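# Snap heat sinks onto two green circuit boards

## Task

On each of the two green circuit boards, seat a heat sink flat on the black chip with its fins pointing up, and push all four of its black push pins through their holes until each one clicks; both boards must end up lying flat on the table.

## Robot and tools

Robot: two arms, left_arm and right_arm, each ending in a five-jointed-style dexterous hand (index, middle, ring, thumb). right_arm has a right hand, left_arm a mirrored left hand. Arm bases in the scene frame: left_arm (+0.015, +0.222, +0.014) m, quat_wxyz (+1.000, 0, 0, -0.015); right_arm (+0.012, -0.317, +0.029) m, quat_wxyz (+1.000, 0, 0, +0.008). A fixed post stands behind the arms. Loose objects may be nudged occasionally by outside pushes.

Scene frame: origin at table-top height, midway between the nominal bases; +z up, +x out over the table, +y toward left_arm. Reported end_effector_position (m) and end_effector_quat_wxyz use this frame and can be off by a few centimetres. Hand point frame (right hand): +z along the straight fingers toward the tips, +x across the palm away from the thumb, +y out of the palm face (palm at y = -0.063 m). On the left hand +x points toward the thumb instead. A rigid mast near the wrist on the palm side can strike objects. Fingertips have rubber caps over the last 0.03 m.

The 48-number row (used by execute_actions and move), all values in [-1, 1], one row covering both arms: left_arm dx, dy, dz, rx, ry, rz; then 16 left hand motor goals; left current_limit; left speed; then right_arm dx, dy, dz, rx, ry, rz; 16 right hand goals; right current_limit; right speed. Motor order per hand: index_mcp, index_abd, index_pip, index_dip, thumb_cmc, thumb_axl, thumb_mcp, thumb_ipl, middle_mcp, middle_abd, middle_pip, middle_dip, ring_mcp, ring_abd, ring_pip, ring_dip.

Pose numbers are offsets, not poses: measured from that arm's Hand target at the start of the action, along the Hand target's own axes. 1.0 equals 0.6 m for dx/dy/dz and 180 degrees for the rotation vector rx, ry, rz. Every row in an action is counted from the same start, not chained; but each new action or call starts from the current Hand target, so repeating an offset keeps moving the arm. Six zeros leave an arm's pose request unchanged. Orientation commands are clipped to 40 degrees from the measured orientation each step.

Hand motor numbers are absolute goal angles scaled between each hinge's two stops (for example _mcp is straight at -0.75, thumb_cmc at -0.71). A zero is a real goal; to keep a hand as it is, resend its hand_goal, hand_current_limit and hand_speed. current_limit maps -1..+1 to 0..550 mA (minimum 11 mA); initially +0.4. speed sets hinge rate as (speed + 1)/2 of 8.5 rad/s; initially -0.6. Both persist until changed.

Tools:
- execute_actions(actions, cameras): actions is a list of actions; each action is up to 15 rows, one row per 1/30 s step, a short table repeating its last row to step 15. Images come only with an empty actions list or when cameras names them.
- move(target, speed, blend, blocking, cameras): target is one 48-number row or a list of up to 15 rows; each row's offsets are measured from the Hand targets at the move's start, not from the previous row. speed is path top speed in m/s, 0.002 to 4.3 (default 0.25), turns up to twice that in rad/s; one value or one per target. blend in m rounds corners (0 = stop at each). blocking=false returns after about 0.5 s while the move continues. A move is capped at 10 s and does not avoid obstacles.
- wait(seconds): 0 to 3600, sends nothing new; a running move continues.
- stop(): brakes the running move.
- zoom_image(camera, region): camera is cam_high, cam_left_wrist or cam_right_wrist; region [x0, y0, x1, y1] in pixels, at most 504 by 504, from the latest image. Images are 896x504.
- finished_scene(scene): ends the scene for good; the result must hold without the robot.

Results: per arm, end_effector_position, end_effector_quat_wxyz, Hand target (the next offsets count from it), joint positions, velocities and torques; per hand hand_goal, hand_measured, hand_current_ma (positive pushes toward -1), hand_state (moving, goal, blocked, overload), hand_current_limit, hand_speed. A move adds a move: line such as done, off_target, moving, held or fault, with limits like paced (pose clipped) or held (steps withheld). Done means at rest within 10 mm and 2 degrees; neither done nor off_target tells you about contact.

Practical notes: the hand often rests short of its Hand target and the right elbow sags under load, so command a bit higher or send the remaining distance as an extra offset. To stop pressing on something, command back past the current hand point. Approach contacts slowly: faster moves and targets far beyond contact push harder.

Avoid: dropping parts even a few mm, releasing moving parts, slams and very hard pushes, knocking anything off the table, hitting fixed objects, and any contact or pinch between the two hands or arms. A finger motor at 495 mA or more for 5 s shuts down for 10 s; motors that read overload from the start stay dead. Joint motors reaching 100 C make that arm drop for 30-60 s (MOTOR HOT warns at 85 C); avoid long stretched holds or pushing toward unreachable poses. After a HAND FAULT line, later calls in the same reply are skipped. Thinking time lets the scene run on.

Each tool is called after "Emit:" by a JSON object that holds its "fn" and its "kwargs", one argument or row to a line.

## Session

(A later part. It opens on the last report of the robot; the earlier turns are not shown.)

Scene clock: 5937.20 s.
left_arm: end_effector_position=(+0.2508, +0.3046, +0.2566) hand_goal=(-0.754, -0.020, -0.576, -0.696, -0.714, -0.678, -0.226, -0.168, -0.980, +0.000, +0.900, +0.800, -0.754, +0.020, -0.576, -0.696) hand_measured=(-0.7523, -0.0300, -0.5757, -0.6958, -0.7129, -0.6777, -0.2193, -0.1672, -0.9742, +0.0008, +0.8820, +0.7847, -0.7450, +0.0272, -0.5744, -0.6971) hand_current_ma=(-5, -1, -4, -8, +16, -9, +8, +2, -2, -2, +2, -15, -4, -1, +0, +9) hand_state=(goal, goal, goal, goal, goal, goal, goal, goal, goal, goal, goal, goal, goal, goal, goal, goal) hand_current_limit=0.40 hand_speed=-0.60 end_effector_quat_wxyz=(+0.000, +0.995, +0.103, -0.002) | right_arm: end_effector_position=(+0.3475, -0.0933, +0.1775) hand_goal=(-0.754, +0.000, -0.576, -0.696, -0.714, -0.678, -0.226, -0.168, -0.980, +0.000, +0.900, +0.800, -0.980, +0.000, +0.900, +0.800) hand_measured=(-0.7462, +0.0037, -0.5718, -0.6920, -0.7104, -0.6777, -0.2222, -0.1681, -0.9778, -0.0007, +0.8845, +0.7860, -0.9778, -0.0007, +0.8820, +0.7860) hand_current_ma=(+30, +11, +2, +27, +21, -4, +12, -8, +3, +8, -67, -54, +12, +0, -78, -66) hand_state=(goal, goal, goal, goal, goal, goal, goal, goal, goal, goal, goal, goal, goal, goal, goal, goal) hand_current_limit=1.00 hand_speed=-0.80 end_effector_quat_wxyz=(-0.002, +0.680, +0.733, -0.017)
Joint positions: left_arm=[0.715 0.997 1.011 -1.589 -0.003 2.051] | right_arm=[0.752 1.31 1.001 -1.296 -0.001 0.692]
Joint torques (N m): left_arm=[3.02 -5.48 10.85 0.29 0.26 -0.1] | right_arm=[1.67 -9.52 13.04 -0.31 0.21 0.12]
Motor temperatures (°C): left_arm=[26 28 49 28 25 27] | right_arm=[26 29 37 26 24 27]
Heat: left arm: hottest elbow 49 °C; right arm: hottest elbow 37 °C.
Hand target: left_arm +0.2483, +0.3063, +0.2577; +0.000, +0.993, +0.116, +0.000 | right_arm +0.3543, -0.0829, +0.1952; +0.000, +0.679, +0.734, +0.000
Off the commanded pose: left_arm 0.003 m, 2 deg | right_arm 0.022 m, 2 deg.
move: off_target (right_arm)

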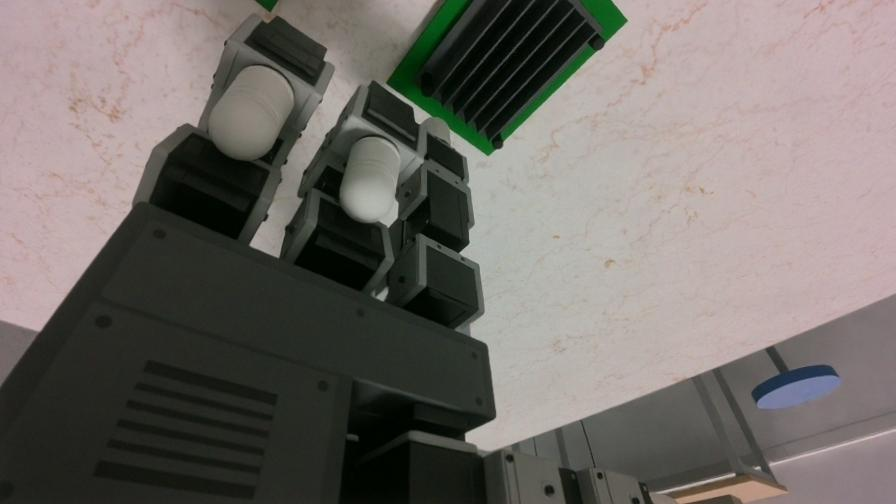

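Emit:
{"fn": "move", "kwargs": {
  "target": [
    [0,0,0,0,0,0,-0.754,-0.02,-0.576,-0.696,-0.714,-0.678,-0.226,-0.168,-0.98,0,0.9,0.8,-0.754,0.02,-0.576,-0.696,0.4,-0.6,0,0,-0.0167,0,0,0,-0.98,0,0.9,0.8,-0.714,-0.678,-0.226,-0.168,-0.98,0,0.9,0.8,-0.98,0,0.9,0.8,0.4,0.2],
    [0,0,0,0,0,0,-0.754,-0.02,-0.576,-0.696,-0.714,-0.678,-0.226,-0.168,-0.98,0,0.9,0.8,-0.754,0.02,-0.576,-0.696,0.4,-0.6,-0.0169,-0.1856,-0.0167,0.0012,0.203,-0.2297,-0.98,0,0.9,0.8,-0.714,-0.678,-0.226,-0.168,-0.98,0,0.9,0.8,-0.98,0,0.9,0.8,0.4,0.2],
    [0,0,0,0,0,0,-0.754,-0.02,-0.576,-0.696,-0.714,-0.678,-0.226,-0.168,-0.98,0,0.9,0.8,-0.754,0.02,-0.576,-0.696,0.4,-0.6,-0.0169,-0.1856,0.1663,0.0012,0.203,-0.2297,-0.98,0,0.9,0.8,-0.714,-0.678,-0.226,-0.168,-0.98,0,0.9,0.8,-0.98,0,0.9,0.8,0.4,0.2]
  ],
  "speed": [0.15,0.2,0.08],
  "blend": [0,0.01,0],
  "cameras": ["cam_right_wrist"]
}}

Emit:
{"fn": "zoom_image", "kwargs": {
  "camera": "cam_right_wrist",
  "region": [550, 85, 650, 185]
}}

Emit:
{"fn": "zoom_image", "kwargs": {
  "camera": "cam_right_wrist",
  "region": [780, 80, 880, 180]
}}

Emit:
{"fn": "zoom_image", "kwargs": {
  "camera": "cam_right_wrist",
  "region": [550, 210, 650, 310]
}}

Emit:
{"fn": "zoom_image", "kwargs": {
  "camera": "cam_right_wrist",
  "region": [780, 210, 880, 310]
}}

Scene clock: 5961.23 s.
left_arm: end_effector_position=(+0.2508, +0.3046, +0.2566) hand_goal=(-0.754, -0.020, -0.576, -0.696, -0.714, -0.678, -0.226, -0.168, -0.980, +0.000, +0.900, +0.800, -0.754, +0.020, -0.576, -0.696) hand_measured=(-0.7523, -0.0300, -0.5757, -0.6958, -0.7129, -0.6767, -0.2193, -0.1681, -0.9754, +0.0008, +0.8832, +0.7872, -0.7450, +0.0272, -0.5744, -0.6983) hand_current_ma=(-2, +4, +0, -10, +8, -3, +1, +7, -3, -2, -12, -11, +1, -3, -1, +5) hand_state=(goal, goal, goal, goal, goal, goal, goal, goal, goal, goal, goal, goal, goal, goal, goal, goal) hand_current_limit=0.40 hand_speed=-0.60 end_effector_quat_wxyz=(+0.000, +0.995, +0.103, -0.002) | right_arm: end_effector_position=(+0.2429, -0.0985, +0.1004) hand_goal=(-0.980, +0.000, +0.900, +0.800, -0.714, -0.678, -0.226, -0.168, -0.980, +0.000, +0.900, +0.800, -0.980, +0.000, +0.900, +0.800) hand_measured=(-0.9766, +0.0037, +0.8884, +0.7796, -0.7154, -0.6777, -0.2222, -0.1672, -0.9778, -0.0007, +0.8845, +0.7860, -0.9778, -0.0007, +0.8832, +0.7860) hand_current_ma=(+6, +8, -60, -84, -5, -13, +15, -4, +0, +6, -74, -50, +6, -1, -77, -59) hand_state=(goal, goal, goal, blocked, goal, goal, goal, goal, goal, goal, goal, goal, goal, goal, goal, goal) hand_current_limit=0.40 hand_speed=0.20 end_effector_quat_wxyz=(-0.224, +0.343, +0.888, +0.208)
Joint positions: left_arm=[0.715 0.997 1.011 -1.589 -0.003 2.051] | right_arm=[0.373 1.085 0.482 -1.015 -0.62 -0.459]
Joint torques (N m): left_arm=[1.32 -5.19 10.52 0.18 0.27 -0.18] | right_arm=[-0.15 -2.9 7.95 0.36 -0.61 -0.08]
Heat: left arm: hottest elbow 48 °C; right arm: hottest elbow 39 °C.
Hand target: left_arm +0.2483, +0.3063, +0.2577; +0.000, +0.993, +0.116, +0.000 | right_arm +0.2442, -0.1016, +0.0953; -0.226, +0.347, +0.886, +0.207
Off the commanded pose: left_arm 0.003 m, 2 deg | right_arm 0.006 m, 1 deg.
move: done

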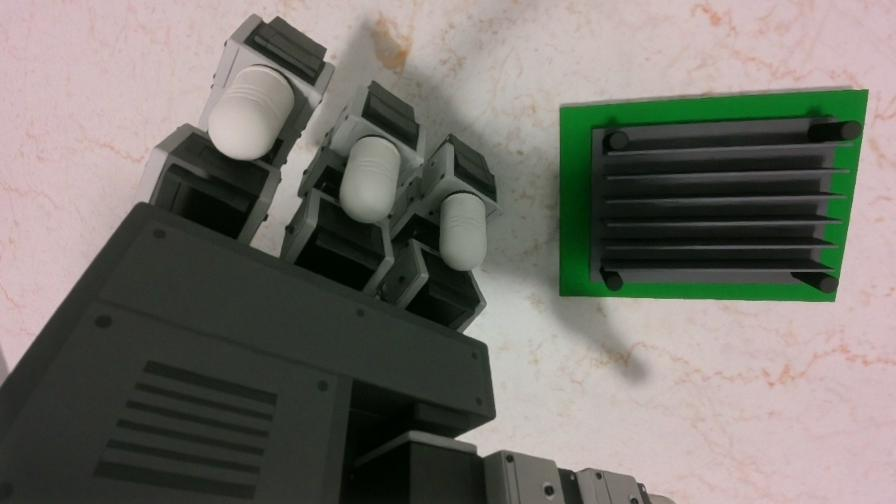

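Scaled by 5.040 from the camera's image (finer frame: 1280x720).

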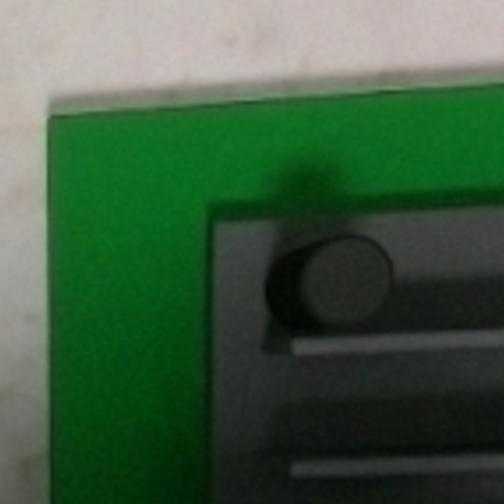

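Scaled by 5.040 from the camera's image (finer frame: 1280x720).

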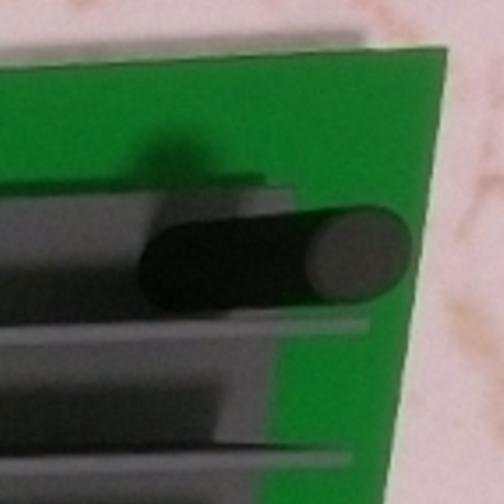

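Scaled by 5.040 from the camera's image (finer frame: 1280x720).

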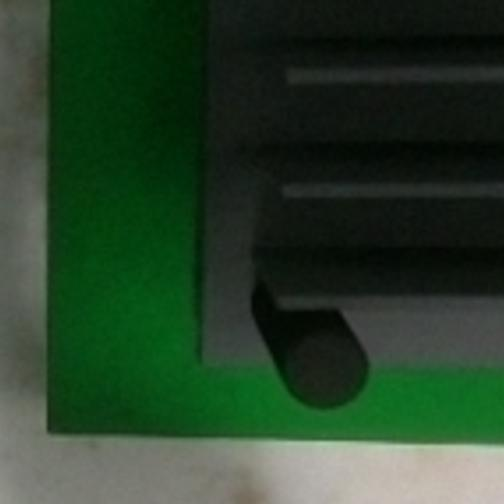

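Scaled by 5.040 from the camera's image (finer frame: 1280x720).

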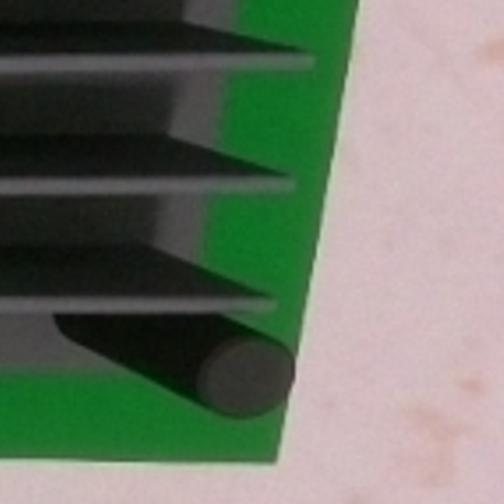

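Emit:
{"fn": "move", "kwargs": {
  "target": [
    [0,0,0,0,0,0,-0.754,-0.02,-0.576,-0.696,-0.714,-0.678,-0.226,-0.168,-0.98,0,0.9,0.8,-0.754,0.02,-0.576,-0.696,0.4,-0.6,0.0896,0.0352,-0.1357,0,0,0,-0.98,0,0.9,0.8,-0.714,-0.678,-0.226,-0.168,-0.98,0,0.9,0.8,-0.98,0,0.9,0.8,0.4,0.2],
    [0,0,0,0,0,0,-0.754,-0.02,-0.576,-0.696,-0.714,-0.678,-0.226,-0.168,-0.98,0,0.9,0.8,-0.754,0.02,-0.576,-0.696,0.4,-0.6,-0.0787,0.1394,-0.2416,-0.0012,-0.203,0.2297,-0.754,0,-0.576,-0.696,-0.714,-0.678,-0.226,-0.168,-0.98,0,0.9,0.8,-0.98,0,0.9,0.8,1.0,-0.2],
    [0,0,0,0,0,0,-0.754,-0.02,-0.576,-0.696,-0.714,-0.678,-0.226,-0.168,-0.98,0,0.9,0.8,-0.754,0.02,-0.576,-0.696,0.4,-0.6,-0.0913,0.1055,-0.2097,-0.0012,-0.203,0.2297,-0.754,0,-0.576,-0.696,-0.714,-0.678,-0.226,-0.168,-0.98,0,0.9,0.8,-0.98,0,0.9,0.8,1.0,-0.2]
  ],
  "speed": [0.15,0.2,0.05],
  "blend": [0.02,0,0],
  "cameras": ["cam_right_wrist"]
}}

Emit:
{"fn": "zoom_image", "kwargs": {
  "camera": "cam_right_wrist",
  "region": [370, 50, 490, 140]
}}

Scene clock: 6092.00 s.
left_arm: end_effector_position=(+0.2508, +0.3046, +0.2566) hand_goal=(-0.754, -0.020, -0.576, -0.696, -0.714, -0.678, -0.226, -0.168, -0.980, +0.000, +0.900, +0.800, -0.754, +0.020, -0.576, -0.696) hand_measured=(-0.7535, -0.0300, -0.5770, -0.6958, -0.7117, -0.6777, -0.2203, -0.1681, -0.9754, +0.0023, +0.8832, +0.7860, -0.7462, +0.0257, -0.5757, -0.6983) hand_current_ma=(-6, +8, +10, -9, +10, -5, +3, +8, -9, -12, -8, -10, -10, -7, +6, +12) hand_state=(goal, goal, goal, goal, goal, goal, goal, goal, goal, goal, goal, goal, goal, goal, goal, goal) hand_current_limit=0.40 hand_speed=-0.60 end_effector_quat_wxyz=(+0.000, +0.995, +0.103, -0.002) | right_arm: end_effector_position=(+0.3598, -0.1579, +0.1804) hand_goal=(-0.754, +0.000, -0.576, -0.696, -0.714, -0.678, -0.226, -0.168, -0.980, +0.000, +0.900, +0.800, -0.980, +0.000, +0.900, +0.800) hand_measured=(-0.7486, +0.0052, -0.5757, -0.7009, -0.7142, -0.6767, -0.2222, -0.1681, -0.9778, -0.0007, +0.8845, +0.7860, -0.9778, -0.0007, +0.8832, +0.7860) hand_current_ma=(+20, +16, -4, -15, +6, -7, +13, -7, +1, -3, -68, -63, +15, +2, -77, -64) hand_state=(goal, goal, goal, goal, goal, goal, goal, goal, goal, goal, goal, goal, goal, goal, goal, goal) hand_current_limit=1.00 hand_speed=-0.20 end_effector_quat_wxyz=(-0.001, +0.681, +0.732, -0.005)
Joint positions: left_arm=[0.715 0.997 1.011 -1.589 -0.003 2.051] | right_arm=[0.577 1.208 0.919 -1.292 -0.001 0.521]
Joint torques (N m): left_arm=[1.67 -4.31 10.76 0.39 0.3 -0.15] | right_arm=[2.37 -8.12 9.33 0.4 0.18 0.14]
Heat: left arm: hottest elbow 48 °C; right arm: hottest elbow 39 °C.
Hand target: left_arm +0.2483, +0.3063, +0.2577; +0.000, +0.993, +0.116, +0.000 | right_arm +0.3573, -0.1536, +0.1810; +0.000, +0.679, +0.734, +0.000
Off the commanded pose: left_arm 0.003 m, 2 deg | right_arm 0.005 m, 1 deg.
move: done; target 2's new numbers were sent with right_arm's hand 0.019 m and 1 deg from that target

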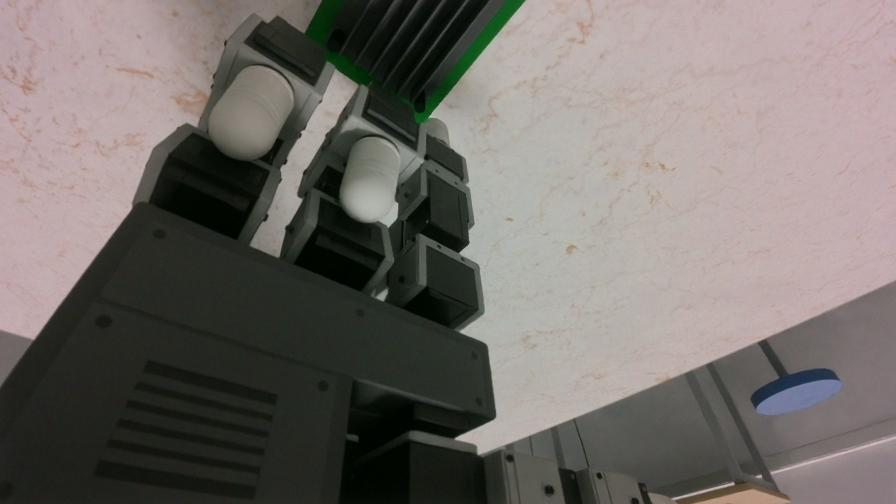

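Scaled by 4.200 from the camera's image (finer frame: 1280x720).

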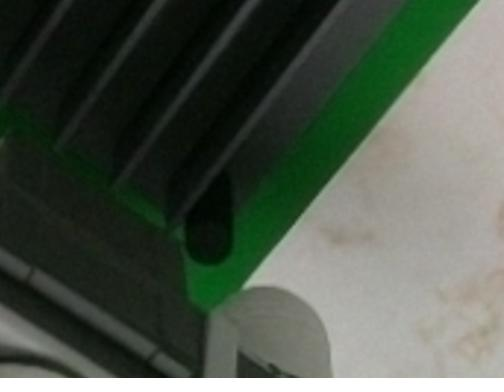

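Emit:
{"fn": "move", "kwargs": {
  "target": [0,0,0,0,0,0,-0.754,-0.02,-0.576,-0.696,-0.714,-0.678,-0.226,-0.168,-0.98,0,0.9,0.8,-0.754,0.02,-0.576,-0.696,0.4,-0.6,0.0165,-0.0063,0.008,0,0,0,-0.754,0,-0.576,-0.696,-0.714,-0.678,-0.226,-0.168,-0.98,0,0.9,0.8,-0.98,0,0.9,0.8,1.0,-0.2],
  "speed": 0.03,
  "cameras": ["cam_right_wrist"]
}}

Emit:
{"fn": "zoom_image", "kwargs": {
  "camera": "cam_right_wrist",
  "region": [370, 50, 490, 140]
}}

Scene clock: 6116.60 s.
left_arm: end_effector_position=(+0.2508, +0.3046, +0.2566) hand_goal=(-0.754, -0.020, -0.576, -0.696, -0.714, -0.678, -0.226, -0.168, -0.980, +0.000, +0.900, +0.800, -0.754, +0.020, -0.576, -0.696) hand_measured=(-0.7523, -0.0285, -0.5757, -0.6971, -0.7129, -0.6777, -0.2203, -0.1672, -0.9754, +0.0008, +0.8832, +0.7860, -0.7450, +0.0272, -0.5744, -0.6983) hand_current_ma=(-1, +0, -3, -15, +12, -7, +0, +5, -2, -2, -9, -11, -4, -2, +5, +0) hand_state=(goal, goal, goal, goal, goal, goal, goal, goal, goal, goal, goal, goal, goal, goal, goal, goal) hand_current_limit=0.40 hand_speed=-0.60 end_effector_quat_wxyz=(+0.000, +0.995, +0.103, -0.002) | right_arm: end_effector_position=(+0.3557, -0.1478, +0.1797) hand_goal=(-0.754, +0.000, -0.576, -0.696, -0.714, -0.678, -0.226, -0.168, -0.980, +0.000, +0.900, +0.800, -0.980, +0.000, +0.900, +0.800) hand_measured=(-0.7486, +0.0052, -0.5744, -0.7009, -0.7142, -0.6767, -0.2222, -0.1672, -0.9778, +0.0008, +0.8845, +0.7860, -0.9778, -0.0007, +0.8820, +0.7860) hand_current_ma=(+18, +12, -2, -7, +14, -11, +5, -10, +1, +2, -72, -52, +1, -3, -80, -57) hand_state=(goal, goal, goal, goal, goal, goal, goal, goal, goal, goal, goal, goal, goal, goal, goal, goal) hand_current_limit=1.00 hand_speed=-0.20 end_effector_quat_wxyz=(+0.000, +0.681, +0.732, +0.000)
Joint positions: left_arm=[0.715 0.997 1.011 -1.589 -0.003 2.051] | right_arm=[0.61 1.208 0.915 -1.278 -0.001 0.554]
Joint torques (N m): left_arm=[2.37 -5.25 10.78 0.61 0.34 -0.12] | right_arm=[2.26 -7.41 9.21 0.42 0.19 0.14]
Heat: left arm: hottest elbow 48 °C; right arm: hottest elbow 40 °C.
Hand target: left_arm +0.2483, +0.3063, +0.2577; +0.000, +0.993, +0.116, +0.000 | right_arm +0.3528, -0.1440, +0.1763; +0.000, +0.679, +0.734, +0.000
Off the commanded pose: left_arm 0.003 m, 2 deg | right_arm 0.006 m, 0 deg.
move: done

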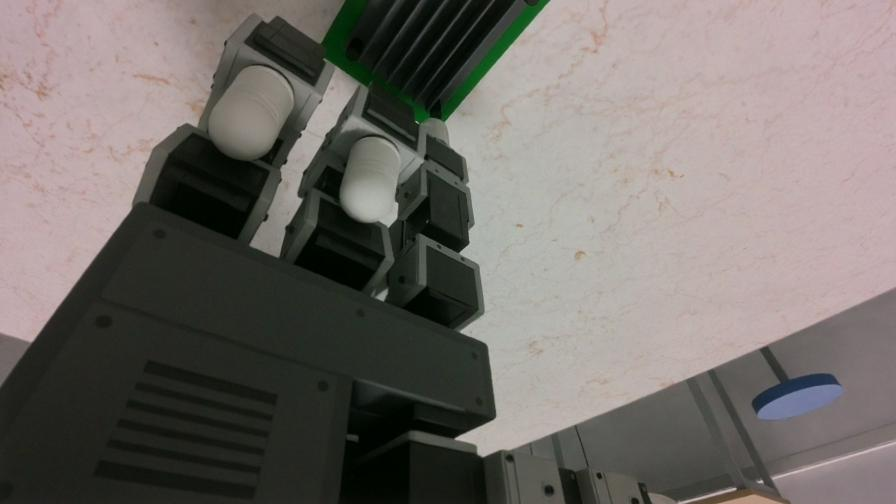

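Scaled by 4.200 from the camera's image (finer frame: 1280x720).

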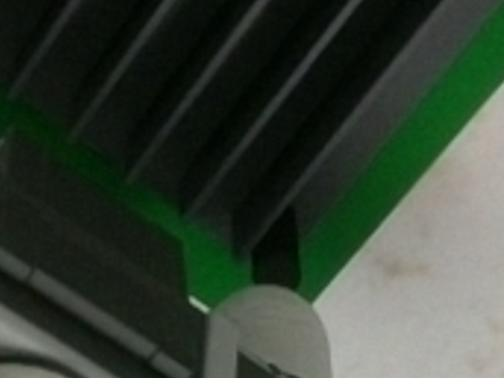

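Emit:
{"fn": "move", "kwargs": {
  "target": [0,0,0,0,0,0,-0.754,-0.02,-0.576,-0.696,-0.714,-0.678,-0.226,-0.168,-0.98,0,0.9,0.8,-0.754,0.02,-0.576,-0.696,0.4,-0.6,-0.0025,-0.001,0.0167,0,0,0,-0.754,0,-0.576,-0.696,-0.714,-0.678,-0.226,-0.168,-0.98,0,0.9,0.8,-0.98,0,0.9,0.8,1.0,-0.4],
  "speed": 0.03,
  "cameras": ["cam_right_wrist"]
}}

Emit:
{"fn": "zoom_image", "kwargs": {
  "camera": "cam_right_wrist",
  "region": [370, 50, 490, 140]
}}

Scene clock: 6124.10 s.
left_arm: end_effector_position=(+0.2508, +0.3046, +0.2566) hand_goal=(-0.754, -0.020, -0.576, -0.696, -0.714, -0.678, -0.226, -0.168, -0.980, +0.000, +0.900, +0.800, -0.754, +0.020, -0.576, -0.696) hand_measured=(-0.7535, -0.0314, -0.5770, -0.6958, -0.7129, -0.6777, -0.2203, -0.1672, -0.9742, +0.0008, +0.8832, +0.7847, -0.7438, +0.0257, -0.5744, -0.6996) hand_current_ma=(-1, +3, +2, -6, +11, +3, +1, +12, +7, -1, -7, -10, -2, +0, +7, +2) hand_state=(goal, goal, goal, goal, goal, goal, goal, goal, goal, goal, goal, goal, goal, goal, goal, goal) hand_current_limit=0.40 hand_speed=-0.60 end_effector_quat_wxyz=(+0.000, +0.995, +0.103, -0.002) | right_arm: end_effector_position=(+0.3546, -0.1486, +0.1715) hand_goal=(-0.754, +0.000, -0.576, -0.696, -0.714, -0.678, -0.226, -0.168, -0.980, +0.000, +0.900, +0.800, -0.980, +0.000, +0.900, +0.800) hand_measured=(-0.7486, +0.0037, -0.5757, -0.6996, -0.7142, -0.6767, -0.2222, -0.1681, -0.9778, -0.0007, +0.8845, +0.7860, -0.9778, -0.0007, +0.8820, +0.7860) hand_current_ma=(+29, +12, -4, -8, +4, +0, +16, -11, +8, +7, -68, -59, +12, +1, -82, -57) hand_state=(goal, goal, goal, goal, goal, goal, goal, goal, goal, goal, goal, goal, goal, goal, goal, goal) hand_current_limit=1.00 hand_speed=-0.40 end_effector_quat_wxyz=(+0.000, +0.681, +0.732, +0.003)
Joint positions: left_arm=[0.715 0.997 1.011 -1.589 -0.003 2.051] | right_arm=[0.61 1.208 0.892 -1.249 -0.001 0.555]
Joint torques (N m): left_arm=[2.08 -5.19 10.73 0.36 0.3 -0.21] | right_arm=[2.08 -6.95 9.14 0.44 0.18 0.11]
Heat: left arm: hottest elbow 48 °C; right arm: hottest elbow 40 °C.
Hand target: left_arm +0.2483, +0.3063, +0.2577; +0.000, +0.993, +0.116, +0.000 | right_arm +0.3523, -0.1456, +0.1662; +0.000, +0.679, +0.734, +0.000
Off the commanded pose: left_arm 0.003 m, 2 deg | right_arm 0.006 m, 0 deg.
move: done

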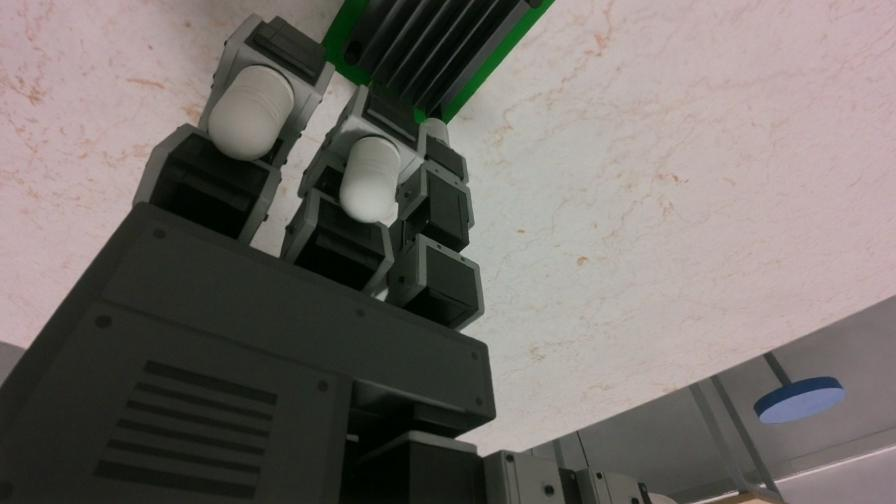

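Scaled by 4.200 from the camera's image (finer frame: 1280x720).

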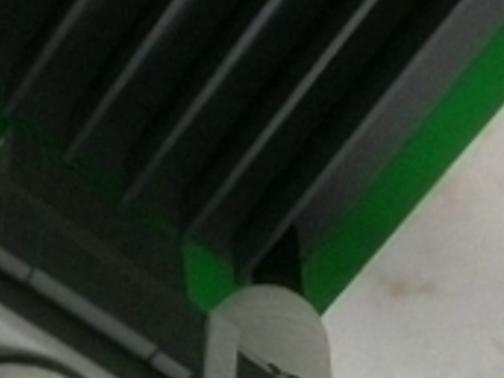

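Emit:
{"fn": "move", "kwargs": {
  "target": [0,0,0,0,0,0,-0.754,-0.02,-0.576,-0.696,-0.714,-0.678,-0.226,-0.168,-0.98,0,0.9,0.8,-0.754,0.02,-0.576,-0.696,0.4,-0.6,-0.003,0,0.0117,0,0,0,-0.754,-0.03,-0.576,-0.696,-0.714,-0.678,-0.226,-0.168,-0.98,0,0.9,0.8,-0.98,0,0.9,0.8,1.0,-0.4],
  "speed": 0.03,
  "cameras": ["cam_right_wrist"]
}}

Emit:
{"fn": "zoom_image", "kwargs": {
  "camera": "cam_right_wrist",
  "region": [370, 50, 490, 140]
}}

Scene clock: 6133.07 s.
left_arm: end_effector_position=(+0.2508, +0.3046, +0.2566) hand_goal=(-0.754, -0.020, -0.576, -0.696, -0.714, -0.678, -0.226, -0.168, -0.980, +0.000, +0.900, +0.800, -0.754, +0.020, -0.576, -0.696) hand_measured=(-0.7535, -0.0300, -0.5757, -0.6971, -0.7129, -0.6777, -0.2193, -0.1681, -0.9754, +0.0008, +0.8832, +0.7860, -0.7450, +0.0257, -0.5744, -0.6983) hand_current_ma=(-4, -2, +8, -8, +14, -2, -4, +10, +4, +0, -13, -10, +1, +2, -2, +9) hand_state=(goal, goal, goal, goal, goal, goal, goal, goal, goal, goal, goal, goal, goal, goal, goal, goal) hand_current_limit=0.40 hand_speed=-0.60 end_effector_quat_wxyz=(+0.000, +0.995, +0.103, -0.002) | right_arm: end_effector_position=(+0.3538, -0.1492, +0.1660) hand_goal=(-0.754, -0.030, -0.576, -0.696, -0.714, -0.678, -0.226, -0.168, -0.980, +0.000, +0.900, +0.800, -0.980, +0.000, +0.900, +0.800) hand_measured=(-0.7486, -0.0285, -0.5757, -0.7009, -0.7142, -0.6767, -0.2222, -0.1681, -0.9778, -0.0007, +0.8845, +0.7860, -0.9778, -0.0007, +0.8820, +0.7860) hand_current_ma=(+19, +5, -4, -4, +16, -6, +12, -11, +7, +2, -60, -55, +11, +1, -78, -61) hand_state=(goal, goal, goal, goal, goal, goal, goal, goal, goal, goal, goal, goal, goal, goal, goal, goal) hand_current_limit=1.00 hand_speed=-0.40 end_effector_quat_wxyz=(+0.001, +0.681, +0.732, +0.005)
Joint positions: left_arm=[0.715 0.997 1.011 -1.589 -0.003 2.051] | right_arm=[0.61 1.208 0.876 -1.229 -0.001 0.555]
Joint torques (N m): left_arm=[1.79 -4.25 10.89 0.25 0.24 -0.18] | right_arm=[1.67 -6.53 9.14 0.42 0.18 0.06]
Heat: left arm: hottest elbow 48 °C; right arm: hottest elbow 39 °C.
Hand target: left_arm +0.2483, +0.3063, +0.2577; +0.000, +0.993, +0.116, +0.000 | right_arm +0.3526, -0.1473, +0.1593; +0.000, +0.679, +0.734, +0.001
Off the commanded pose: left_arm 0.003 m, 2 deg | right_arm 0.007 m, 1 deg.
move: done

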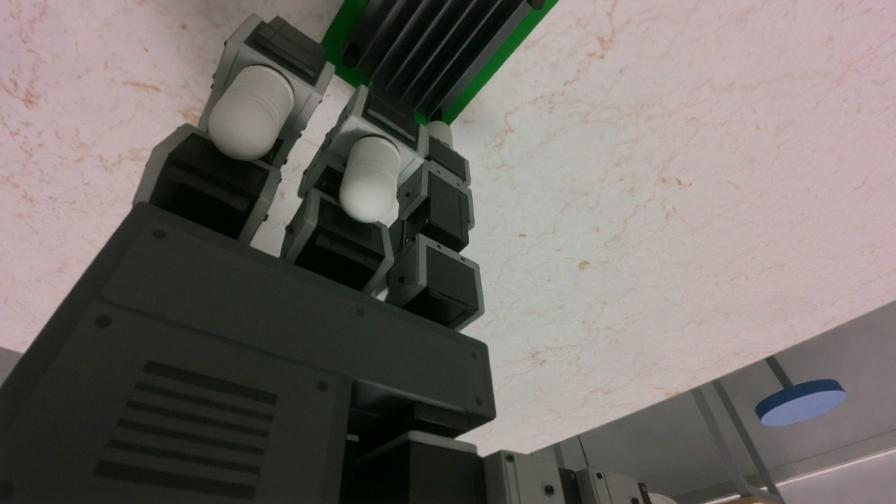

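Scaled by 4.200 from the camera's image (finer frame: 1280x720).

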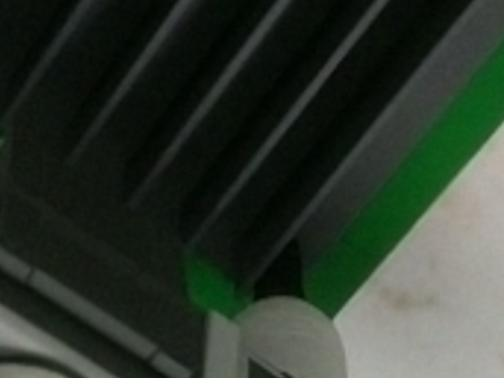

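Emit:
{"fn": "move", "kwargs": {
  "target": [0,0,0,0,0,0,-0.754,-0.02,-0.576,-0.696,-0.714,-0.678,-0.226,-0.168,-0.98,0,0.9,0.8,-0.754,0.02,-0.576,-0.696,0.4,-0.6,0,0,0.01,0,0,0,-0.754,-0.02,-0.576,-0.696,-0.714,-0.678,-0.226,-0.168,-0.98,0,0.9,0.8,-0.98,0,0.9,0.8,1.0,-0.4],
  "speed": 0.03,
  "cameras": ["cam_right_wrist"]
}}

Emit:
{"fn": "zoom_image", "kwargs": {
  "camera": "cam_right_wrist",
  "region": [370, 50, 490, 140]
}}

Scene clock: 6148.50 s.
left_arm: end_effector_position=(+0.2508, +0.3046, +0.2566) hand_goal=(-0.754, -0.020, -0.576, -0.696, -0.714, -0.678, -0.226, -0.168, -0.980, +0.000, +0.900, +0.800, -0.754, +0.020, -0.576, -0.696) hand_measured=(-0.7535, -0.0285, -0.5757, -0.6971, -0.7129, -0.6767, -0.2193, -0.1672, -0.9754, +0.0008, +0.8832, +0.7847, -0.7450, +0.0257, -0.5744, -0.6983) hand_current_ma=(-7, +4, +1, -14, +13, -2, +6, +7, +7, -1, +1, -9, -3, +4, +6, +11) hand_state=(goal, goal, goal, goal, goal, goal, goal, goal, goal, goal, goal, goal, goal, goal, goal, goal) hand_current_limit=0.40 hand_speed=-0.60 end_effector_quat_wxyz=(+0.000, +0.995, +0.103, -0.002) | right_arm: end_effector_position=(+0.3557, -0.1483, +0.1659) hand_goal=(-0.754, -0.020, -0.576, -0.696, -0.714, -0.678, -0.226, -0.168, -0.980, +0.000, +0.900, +0.800, -0.980, +0.000, +0.900, +0.800) hand_measured=(-0.7595, -0.0256, -0.5821, -0.7009, -0.7167, -0.6777, -0.2222, -0.1681, -0.9778, -0.0007, +0.8845, +0.7860, -0.9778, -0.0007, +0.8832, +0.7860) hand_current_ma=(-16, -10, -31, -15, +1, +0, +13, -6, +6, +2, -70, -60, +5, +5, -74, -61) hand_state=(goal, goal, goal, goal, goal, goal, goal, goal, goal, goal, goal, goal, goal, goal, goal, goal) hand_current_limit=1.00 hand_speed=-0.40 end_effector_quat_wxyz=(+0.003, +0.681, +0.732, +0.009)
Joint positions: left_arm=[0.715 0.997 1.011 -1.589 -0.003 2.051] | right_arm=[0.61 1.208 0.874 -1.217 0.002 0.555]
Joint torques (N m): left_arm=[2.67 -4.19 10.81 0.57 0.25 -0.12] | right_arm=[1.67 -6.18 8.36 0.7 0.1 0.06]
Heat: left arm: hottest elbow 48 °C; right arm: hottest elbow 39 °C.
Hand target: left_arm +0.2483, +0.3063, +0.2577; +0.000, +0.993, +0.116, +0.000 | right_arm +0.3526, -0.1473, +0.1533; +0.001, +0.679, +0.734, +0.001
Off the commanded pose: left_arm 0.003 m, 2 deg | right_arm 0.013 m, 1 deg.
move: off_target (right_arm)

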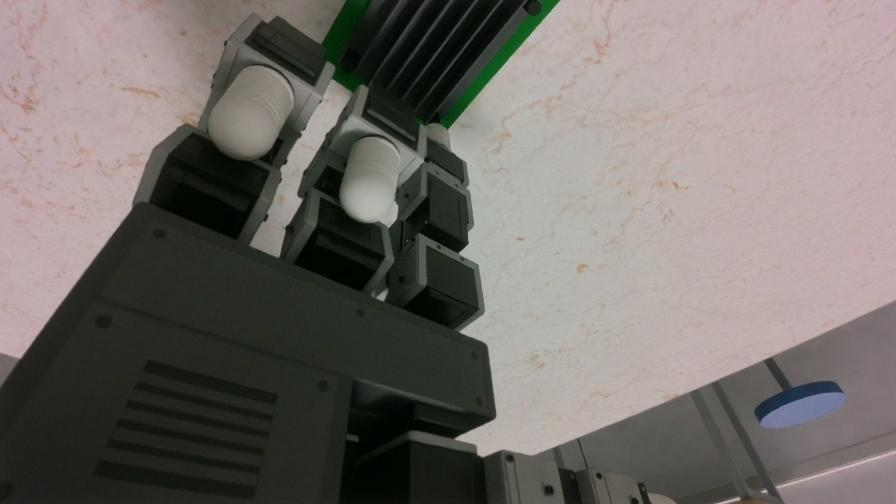

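Scaled by 4.200 from the camera's image (finer frame: 1280x720).

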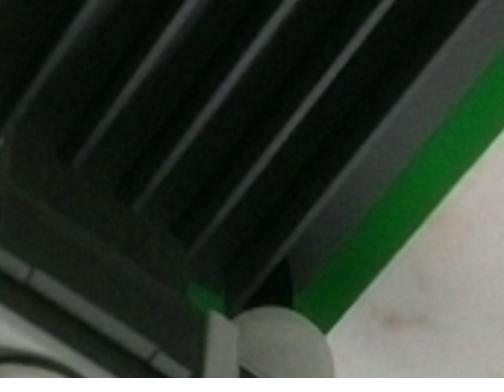

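Emit:
{"fn": "move", "kwargs": {
  "target": [0,0,0,0,0,0,-0.754,-0.02,-0.576,-0.696,-0.714,-0.678,-0.226,-0.168,-0.98,0,0.9,0.8,-0.754,0.02,-0.576,-0.696,0.4,-0.6,-0.002,-0.006,0.025,0.02,-0.006,0,-0.74,-0.02,-0.57,-0.696,-0.714,-0.678,-0.226,-0.168,-0.98,0,0.9,0.8,-0.98,0,0.9,0.8,1.0,-0.4],
  "speed": 0.03,
  "cameras": ["cam_right_wrist"]
}}

Emit:
{"fn": "zoom_image", "kwargs": {
  "camera": "cam_right_wrist",
  "region": [370, 50, 490, 140]
}}

Scene clock: 6155.73 s.
left_arm: end_effector_position=(+0.2508, +0.3046, +0.2566) hand_goal=(-0.754, -0.020, -0.576, -0.696, -0.714, -0.678, -0.226, -0.168, -0.980, +0.000, +0.900, +0.800, -0.754, +0.020, -0.576, -0.696) hand_measured=(-0.7523, -0.0300, -0.5757, -0.6958, -0.7129, -0.6777, -0.2203, -0.1672, -0.9754, +0.0008, +0.8820, +0.7847, -0.7462, +0.0257, -0.5744, -0.6983) hand_current_ma=(-2, +1, +1, -9, +9, +4, +8, +7, -2, -9, -7, -3, +1, -11, +2, +12) hand_state=(goal, goal, goal, goal, goal, goal, goal, goal, goal, goal, goal, goal, goal, goal, goal, goal) hand_current_limit=0.40 hand_speed=-0.60 end_effector_quat_wxyz=(+0.000, +0.995, +0.103, -0.002) | right_arm: end_effector_position=(+0.3544, -0.1480, +0.1633) hand_goal=(-0.740, -0.020, -0.570, -0.696, -0.714, -0.678, -0.226, -0.168, -0.980, +0.000, +0.900, +0.800, -0.980, +0.000, +0.900, +0.800) hand_measured=(-0.7474, -0.0285, -0.5808, -0.7009, -0.7154, -0.6777, -0.2222, -0.1681, -0.9778, +0.0008, +0.8845, +0.7860, -0.9778, -0.0007, +0.8820, +0.7860) hand_current_ma=(-36, -20, -45, -5, +5, -8, +13, -5, -3, +5, -70, -56, +6, +6, -72, -63) hand_state=(goal, goal, goal, goal, goal, goal, goal, goal, goal, goal, goal, goal, goal, goal, goal, goal) hand_current_limit=1.00 hand_speed=-0.40 end_effector_quat_wxyz=(-0.002, +0.681, +0.732, +0.003)
Joint positions: left_arm=[0.715 0.997 1.011 -1.589 -0.003 2.051] | right_arm=[0.61 1.218 0.878 -1.226 -0.004 0.555]
Joint torques (N m): left_arm=[1.96 -4.95 10.66 0.36 0.23 -0.22] | right_arm=[1.14 -3.49 8.64 -0.05 -0.3 -0.01]
Heat: left arm: hottest elbow 48 °C; right arm: hottest elbow 39 °C.
Hand target: left_arm +0.2483, +0.3063, +0.2577; +0.000, +0.993, +0.116, +0.000 | right_arm +0.3491, -0.1488, +0.1382; -0.014, +0.679, +0.734, -0.029
Off the commanded pose: left_arm 0.003 m, 2 deg | right_arm 0.026 m, 4 deg.
move: off_target (right_arm)

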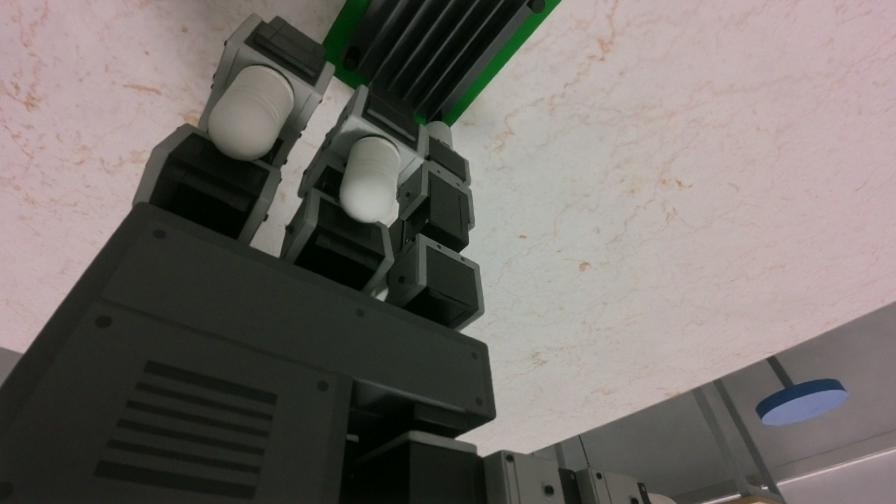

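Scaled by 4.200 from the camera's image (finer frame: 1280x720).

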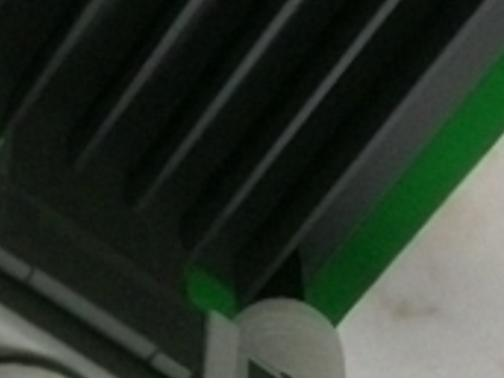

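Emit:
{"fn": "move", "kwargs": {
  "target": [
    [0,0,0,0,0,0,-0.754,-0.02,-0.576,-0.696,-0.714,-0.678,-0.226,-0.168,-0.98,0,0.9,0.8,-0.754,0.02,-0.576,-0.696,0.4,-0.6,-0.001,-0.002,0.0333,0.01,-0.003,0,-0.72,-0.015,-0.56,-0.69,-0.714,-0.678,-0.226,-0.168,-0.98,0,0.9,0.8,-0.98,0,0.9,0.8,1.0,-0.4],
    [0,0,0,0,0,0,-0.754,-0.02,-0.576,-0.696,-0.714,-0.678,-0.226,-0.168,-0.98,0,0.9,0.8,-0.754,0.02,-0.576,-0.696,0.4,-0.6,-0.001,-0.004,0.06,0.018,-0.005,0,-0.70,-0.01,-0.55,-0.69,-0.714,-0.678,-0.226,-0.168,-0.98,0,0.9,0.8,-0.98,0,0.9,0.8,1.0,-0.4]
  ],
  "speed": 0.03,
  "cameras": ["cam_right_wrist"]
}}

Emit:
{"fn": "zoom_image", "kwargs": {
  "camera": "cam_right_wrist",
  "region": [370, 50, 490, 140]
}}

Scene clock: 6168.20 s.
left_arm: end_effector_position=(+0.2508, +0.3046, +0.2566) hand_goal=(-0.754, -0.020, -0.576, -0.696, -0.714, -0.678, -0.226, -0.168, -0.980, +0.000, +0.900, +0.800, -0.754, +0.020, -0.576, -0.696) hand_measured=(-0.7535, -0.0300, -0.5757, -0.6958, -0.7129, -0.6777, -0.2193, -0.1681, -0.9754, +0.0023, +0.8832, +0.7860, -0.7450, +0.0257, -0.5744, -0.6971) hand_current_ma=(-4, -2, +0, +1, +8, -6, +3, +10, +1, -8, +1, -19, -16, -7, +3, +3) hand_state=(goal, goal, goal, goal, goal, goal, goal, goal, goal, goal, goal, goal, goal, goal, goal, goal) hand_current_limit=0.40 hand_speed=-0.60 end_effector_quat_wxyz=(+0.000, +0.995, +0.103, -0.002) | right_arm: end_effector_position=(+0.3555, -0.1455, +0.1573) hand_goal=(-0.700, -0.010, -0.550, -0.690, -0.714, -0.678, -0.226, -0.168, -0.980, +0.000, +0.900, +0.800, -0.980, +0.000, +0.900, +0.800) hand_measured=(-0.7498, -0.0490, -0.5782, -0.7009, -0.7117, -0.6777, -0.2222, -0.1672, -0.9778, +0.0008, +0.8845, +0.7860, -0.9766, -0.0007, +0.8832, +0.7860) hand_current_ma=(-223, -109, -117, -40, +20, -3, +14, -4, +0, -3, -65, -60, +18, -11, -79, -62) hand_state=(blocked, blocked, blocked, goal, goal, goal, goal, goal, goal, goal, goal, goal, goal, goal, goal, goal) hand_current_limit=1.00 hand_speed=-0.40 end_effector_quat_wxyz=(-0.007, +0.681, +0.732, -0.006)
Joint positions: left_arm=[0.715 0.997 1.011 -1.589 -0.003 2.051] | right_arm=[0.61 1.241 0.885 -1.228 -0.012 0.555]
Joint torques (N m): left_arm=[2.14 -5.07 10.85 0.14 0.24 -0.19] | right_arm=[0.73 -1.32 4.97 1.17 -0.63 -0.05]
Heat: left arm: hottest elbow 48 °C; right arm: hottest elbow 38 °C.
Hand target: left_arm +0.2483, +0.3063, +0.2577; +0.000, +0.993, +0.116, +0.000 | right_arm +0.3446, -0.1504, +0.1025; -0.027, +0.678, +0.733, -0.055
Off the commanded pose: left_arm 0.003 m, 2 deg | right_arm 0.056 m, 6 deg.
move: off_target (right_arm); target 2's new numbers were sent with right_arm's hand 0.056 m and 6 deg from that target

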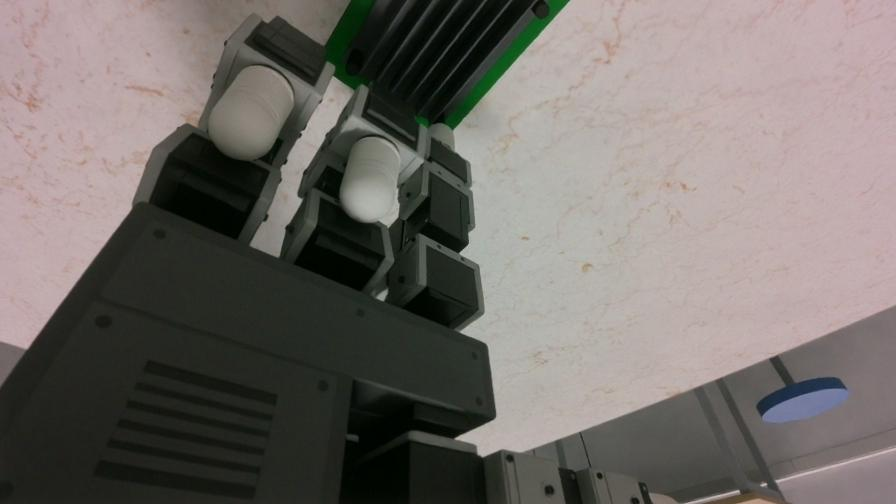

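Scaled by 4.200 from the camera's image (finer frame: 1280x720).

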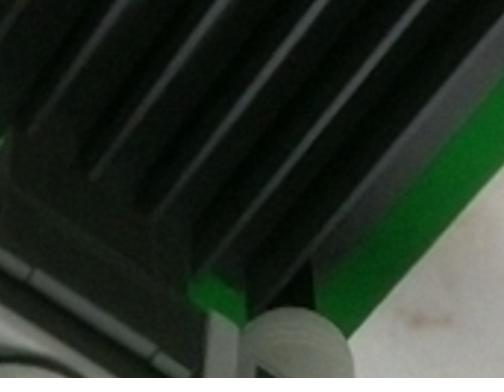

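Emit:
{"fn": "move", "kwargs": {
  "target": [0,0,0,0,0,0,-0.754,-0.02,-0.576,-0.696,-0.714,-0.678,-0.226,-0.168,-0.98,0,0.9,0.8,-0.754,0.02,-0.576,-0.696,0.4,-0.6,-0.003,-0.004,0.0333,0.008,-0.003,0,-0.69,0.0,-0.54,-0.68,-0.714,-0.678,-0.226,-0.168,-0.98,0,0.9,0.8,-0.98,0,0.9,0.8,1.0,-0.4],
  "speed": 0.03,
  "cameras": ["cam_right_wrist"]
}}

Emit:
{"fn": "zoom_image", "kwargs": {
  "camera": "cam_right_wrist",
  "region": [370, 50, 490, 140]
}}

Scene clock: 6175.87 s.
left_arm: end_effector_position=(+0.2508, +0.3046, +0.2566) hand_goal=(-0.754, -0.020, -0.576, -0.696, -0.714, -0.678, -0.226, -0.168, -0.980, +0.000, +0.900, +0.800, -0.754, +0.020, -0.576, -0.696) hand_measured=(-0.7535, -0.0285, -0.5757, -0.6958, -0.7129, -0.6777, -0.2193, -0.1681, -0.9754, +0.0008, +0.8832, +0.7860, -0.7462, +0.0257, -0.5731, -0.6983) hand_current_ma=(-5, +0, +2, -4, +9, -7, +3, +4, -3, -3, -4, -12, -7, -2, +3, +8) hand_state=(goal, goal, goal, goal, goal, goal, goal, goal, goal, goal, goal, goal, goal, goal, goal, goal) hand_current_limit=0.40 hand_speed=-0.60 end_effector_quat_wxyz=(+0.000, +0.995, +0.103, -0.002) | right_arm: end_effector_position=(+0.3555, -0.1451, +0.1562) hand_goal=(-0.690, +0.000, -0.540, -0.680, -0.714, -0.678, -0.226, -0.168, -0.980, +0.000, +0.900, +0.800, -0.980, +0.000, +0.900, +0.800) hand_measured=(-0.7511, -0.0549, -0.5782, -0.7009, -0.7117, -0.6777, -0.2212, -0.1672, -0.9778, +0.0008, +0.8845, +0.7860, -0.9778, -0.0007, +0.8820, +0.7860) hand_current_ma=(-287, -154, -172, -76, +19, -5, +10, -4, +1, -1, -75, -60, +6, +2, -80, -64) hand_state=(blocked, blocked, blocked, blocked, goal, goal, goal, goal, goal, goal, goal, goal, goal, goal, goal, goal) hand_current_limit=1.00 hand_speed=-0.40 end_effector_quat_wxyz=(-0.008, +0.681, +0.732, -0.006)
Joint positions: left_arm=[0.715 0.997 1.011 -1.589 -0.003 2.051] | right_arm=[0.61 1.244 0.885 -1.227 -0.013 0.555]
Joint torques (N m): left_arm=[2.55 -4.37 11 0.42 0.28 -0.14] | right_arm=[0.67 -0.21 2.65 1.78 -0.76 -0.06]
Heat: left arm: hottest elbow 48 °C; right arm: hottest elbow 38 °C.
Hand target: left_arm +0.2483, +0.3063, +0.2577; +0.000, +0.993, +0.116, +0.000 | right_arm +0.3400, -0.1532, +0.0830; -0.033, +0.677, +0.732, -0.067
Off the commanded pose: left_arm 0.003 m, 2 deg | right_arm 0.075 m, 8 deg.
move: off_target (right_arm)

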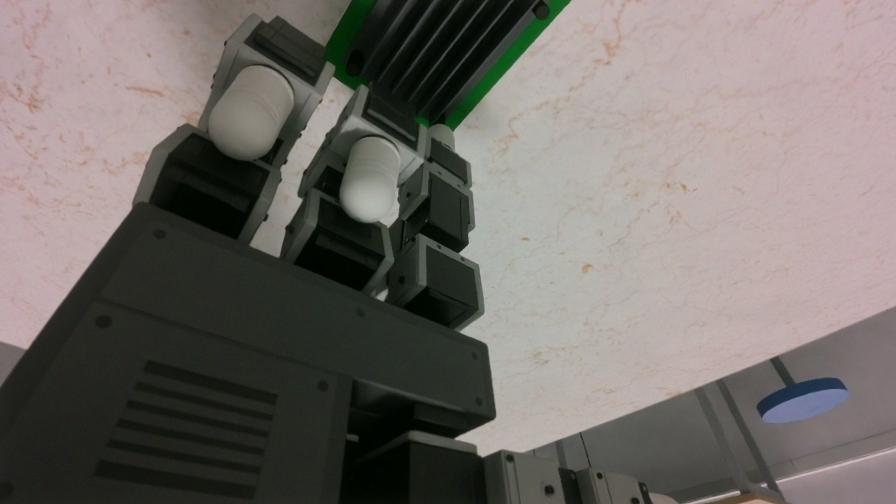

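Scaled by 4.200 from the camera's image (finer frame: 1280x720).

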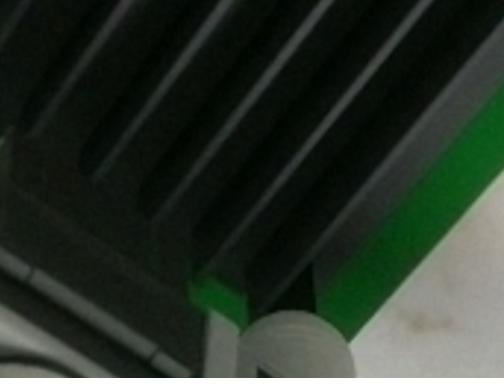

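Emit:
{"fn": "move", "kwargs": {
  "target": [0,0,0,0,0,0,-0.754,-0.02,-0.576,-0.696,-0.714,-0.678,-0.226,-0.168,-0.98,0,0.9,0.8,-0.754,0.02,-0.576,-0.696,0.4,-0.6,-0.002,-0.003,0.0333,0.006,-0.003,0,-0.69,0.0,-0.54,-0.68,-0.714,-0.678,-0.226,-0.168,-0.98,0,0.9,0.8,-0.98,0,0.9,0.8,1.0,-0.4],
  "speed": 0.03
}}

Scene clock: 6182.50 s.
left_arm: end_effector_position=(+0.2508, +0.3046, +0.2566) hand_goal=(-0.754, -0.020, -0.576, -0.696, -0.714, -0.678, -0.226, -0.168, -0.980, +0.000, +0.900, +0.800, -0.754, +0.020, -0.576, -0.696) hand_measured=(-0.7535, -0.0300, -0.5757, -0.6971, -0.7129, -0.6777, -0.2203, -0.1672, -0.9742, +0.0008, +0.8820, +0.7847, -0.7450, +0.0257, -0.5744, -0.6983) hand_current_ma=(-5, +4, +1, -5, +4, -5, -1, +7, -9, -7, +0, -16, -13, -11, +2, +10) hand_state=(goal, goal, goal, goal, goal, goal, goal, goal, goal, goal, goal, goal, goal, goal, goal, goal) hand_current_limit=0.40 hand_speed=-0.60 end_effector_quat_wxyz=(+0.000, +0.995, +0.103, -0.002) | right_arm: end_effector_position=(+0.3573, -0.1438, +0.1549) hand_goal=(-0.690, +0.000, -0.540, -0.680, -0.714, -0.678, -0.226, -0.168, -0.980, +0.000, +0.900, +0.800, -0.980, +0.000, +0.900, +0.800) hand_measured=(-0.7703, -0.0842, -0.5859, -0.7085, -0.7117, -0.6777, -0.2212, -0.1672, -0.9778, +0.0008, +0.8845, +0.7860, -0.9778, -0.0007, +0.8820, +0.7860) hand_current_ma=(-378, -237, -200, -111, +18, -2, +3, -10, +3, +2, -72, -53, +11, -2, -74, -57) hand_state=(blocked, blocked, blocked, blocked, goal, goal, goal, goal, goal, goal, goal, goal, goal, goal, goal, goal) hand_current_limit=1.00 hand_speed=-0.40 end_effector_quat_wxyz=(-0.007, +0.681, +0.732, -0.001)
Joint positions: left_arm=[0.715 0.997 1.011 -1.589 -0.003 2.051] | right_arm=[0.61 1.245 0.88 -1.211 -0.014 0.555]
Joint torques (N m): left_arm=[1.44 -5.3 11.04 0.38 0.27 -0.13] | right_arm=[0.79 0.85 0.58 1.91 -0.82 -0.05]
Heat: left arm: hottest elbow 48 °C; right arm: hottest elbow 37 °C.
Hand target: left_arm +0.2483, +0.3063, +0.2577; +0.000, +0.993, +0.116, +0.000 | right_arm +0.3355, -0.1557, +0.0635; -0.035, +0.677, +0.731, -0.078
Off the commanded pose: left_arm 0.003 m, 2 deg | right_arm 0.095 m, 9 deg.
move: off_target (right_arm)

Emit:
{"fn": "move", "kwargs": {
  "target": [0,0,0,0,0,0,-0.754,-0.02,-0.576,-0.696,-0.714,-0.678,-0.226,-0.168,-0.98,0,0.9,0.8,-0.754,0.02,-0.576,-0.696,0.4,-0.6,-0.0053,0,-0.2222,-0.052,0.017,0,-0.754,0.0,-0.576,-0.696,-0.714,-0.678,-0.226,-0.168,-0.98,0,0.9,0.8,-0.98,0,0.9,0.8,1.0,-0.8],
  "speed": 0.05
}}

Scene clock: 6196.87 s.
left_arm: end_effector_position=(+0.2508, +0.3046, +0.2566) hand_goal=(-0.754, -0.020, -0.576, -0.696, -0.714, -0.678, -0.226, -0.168, -0.980, +0.000, +0.900, +0.800, -0.754, +0.020, -0.576, -0.696) hand_measured=(-0.7535, -0.0300, -0.5757, -0.6958, -0.7142, -0.6756, -0.2193, -0.1672, -0.9754, +0.0023, +0.8832, +0.7860, -0.7462, +0.0257, -0.5757, -0.6971) hand_current_ma=(-2, +6, +2, -15, +7, -1, +14, +14, +3, -1, -4, -12, -8, -7, +5, +8) hand_state=(goal, goal, goal, goal, goal, goal, goal, goal, goal, goal, goal, goal, goal, goal, goal, goal) hand_current_limit=0.40 hand_speed=-0.60 end_effector_quat_wxyz=(+0.000, +0.995, +0.103, -0.002) | right_arm: end_effector_position=(+0.3453, -0.1548, +0.1766) hand_goal=(-0.754, +0.000, -0.576, -0.696, -0.714, -0.678, -0.226, -0.168, -0.980, +0.000, +0.900, +0.800, -0.980, +0.000, +0.900, +0.800) hand_measured=(-0.7462, -0.0007, -0.5718, -0.6920, -0.7104, -0.6767, -0.2222, -0.1672, -0.9778, +0.0008, +0.8832, +0.7872, -0.9766, -0.0007, +0.8832, +0.7860) hand_current_ma=(+44, -6, +11, +22, +15, -6, +13, -9, +5, +2, -68, -58, +11, +2, -77, -58) hand_state=(goal, goal, goal, goal, goal, goal, goal, goal, goal, goal, goal, goal, goal, goal, goal, goal) hand_current_limit=1.00 hand_speed=-0.80 end_effector_quat_wxyz=(-0.004, +0.679, +0.734, -0.017)
Joint positions: left_arm=[0.715 0.997 1.011 -1.589 -0.003 2.051] | right_arm=[0.61 1.198 0.904 -1.312 -0.001 0.549]
Joint torques (N m): left_arm=[3.02 -4.54 10.77 0.47 0.3 -0.11] | right_arm=[0.38 -7.82 13.14 -0.35 0.2 -0.02]
Heat: left arm: hottest elbow 48 °C; right arm: hottest elbow 36 °C.
Hand target: left_arm +0.2483, +0.3063, +0.2577; +0.000, +0.993, +0.116, +0.000 | right_arm +0.3567, -0.1502, +0.1950; +0.000, +0.679, +0.734, +0.000
Off the commanded pose: left_arm 0.003 m, 2 deg | right_arm 0.022 m, 2 deg.
move: off_target (right_arm)


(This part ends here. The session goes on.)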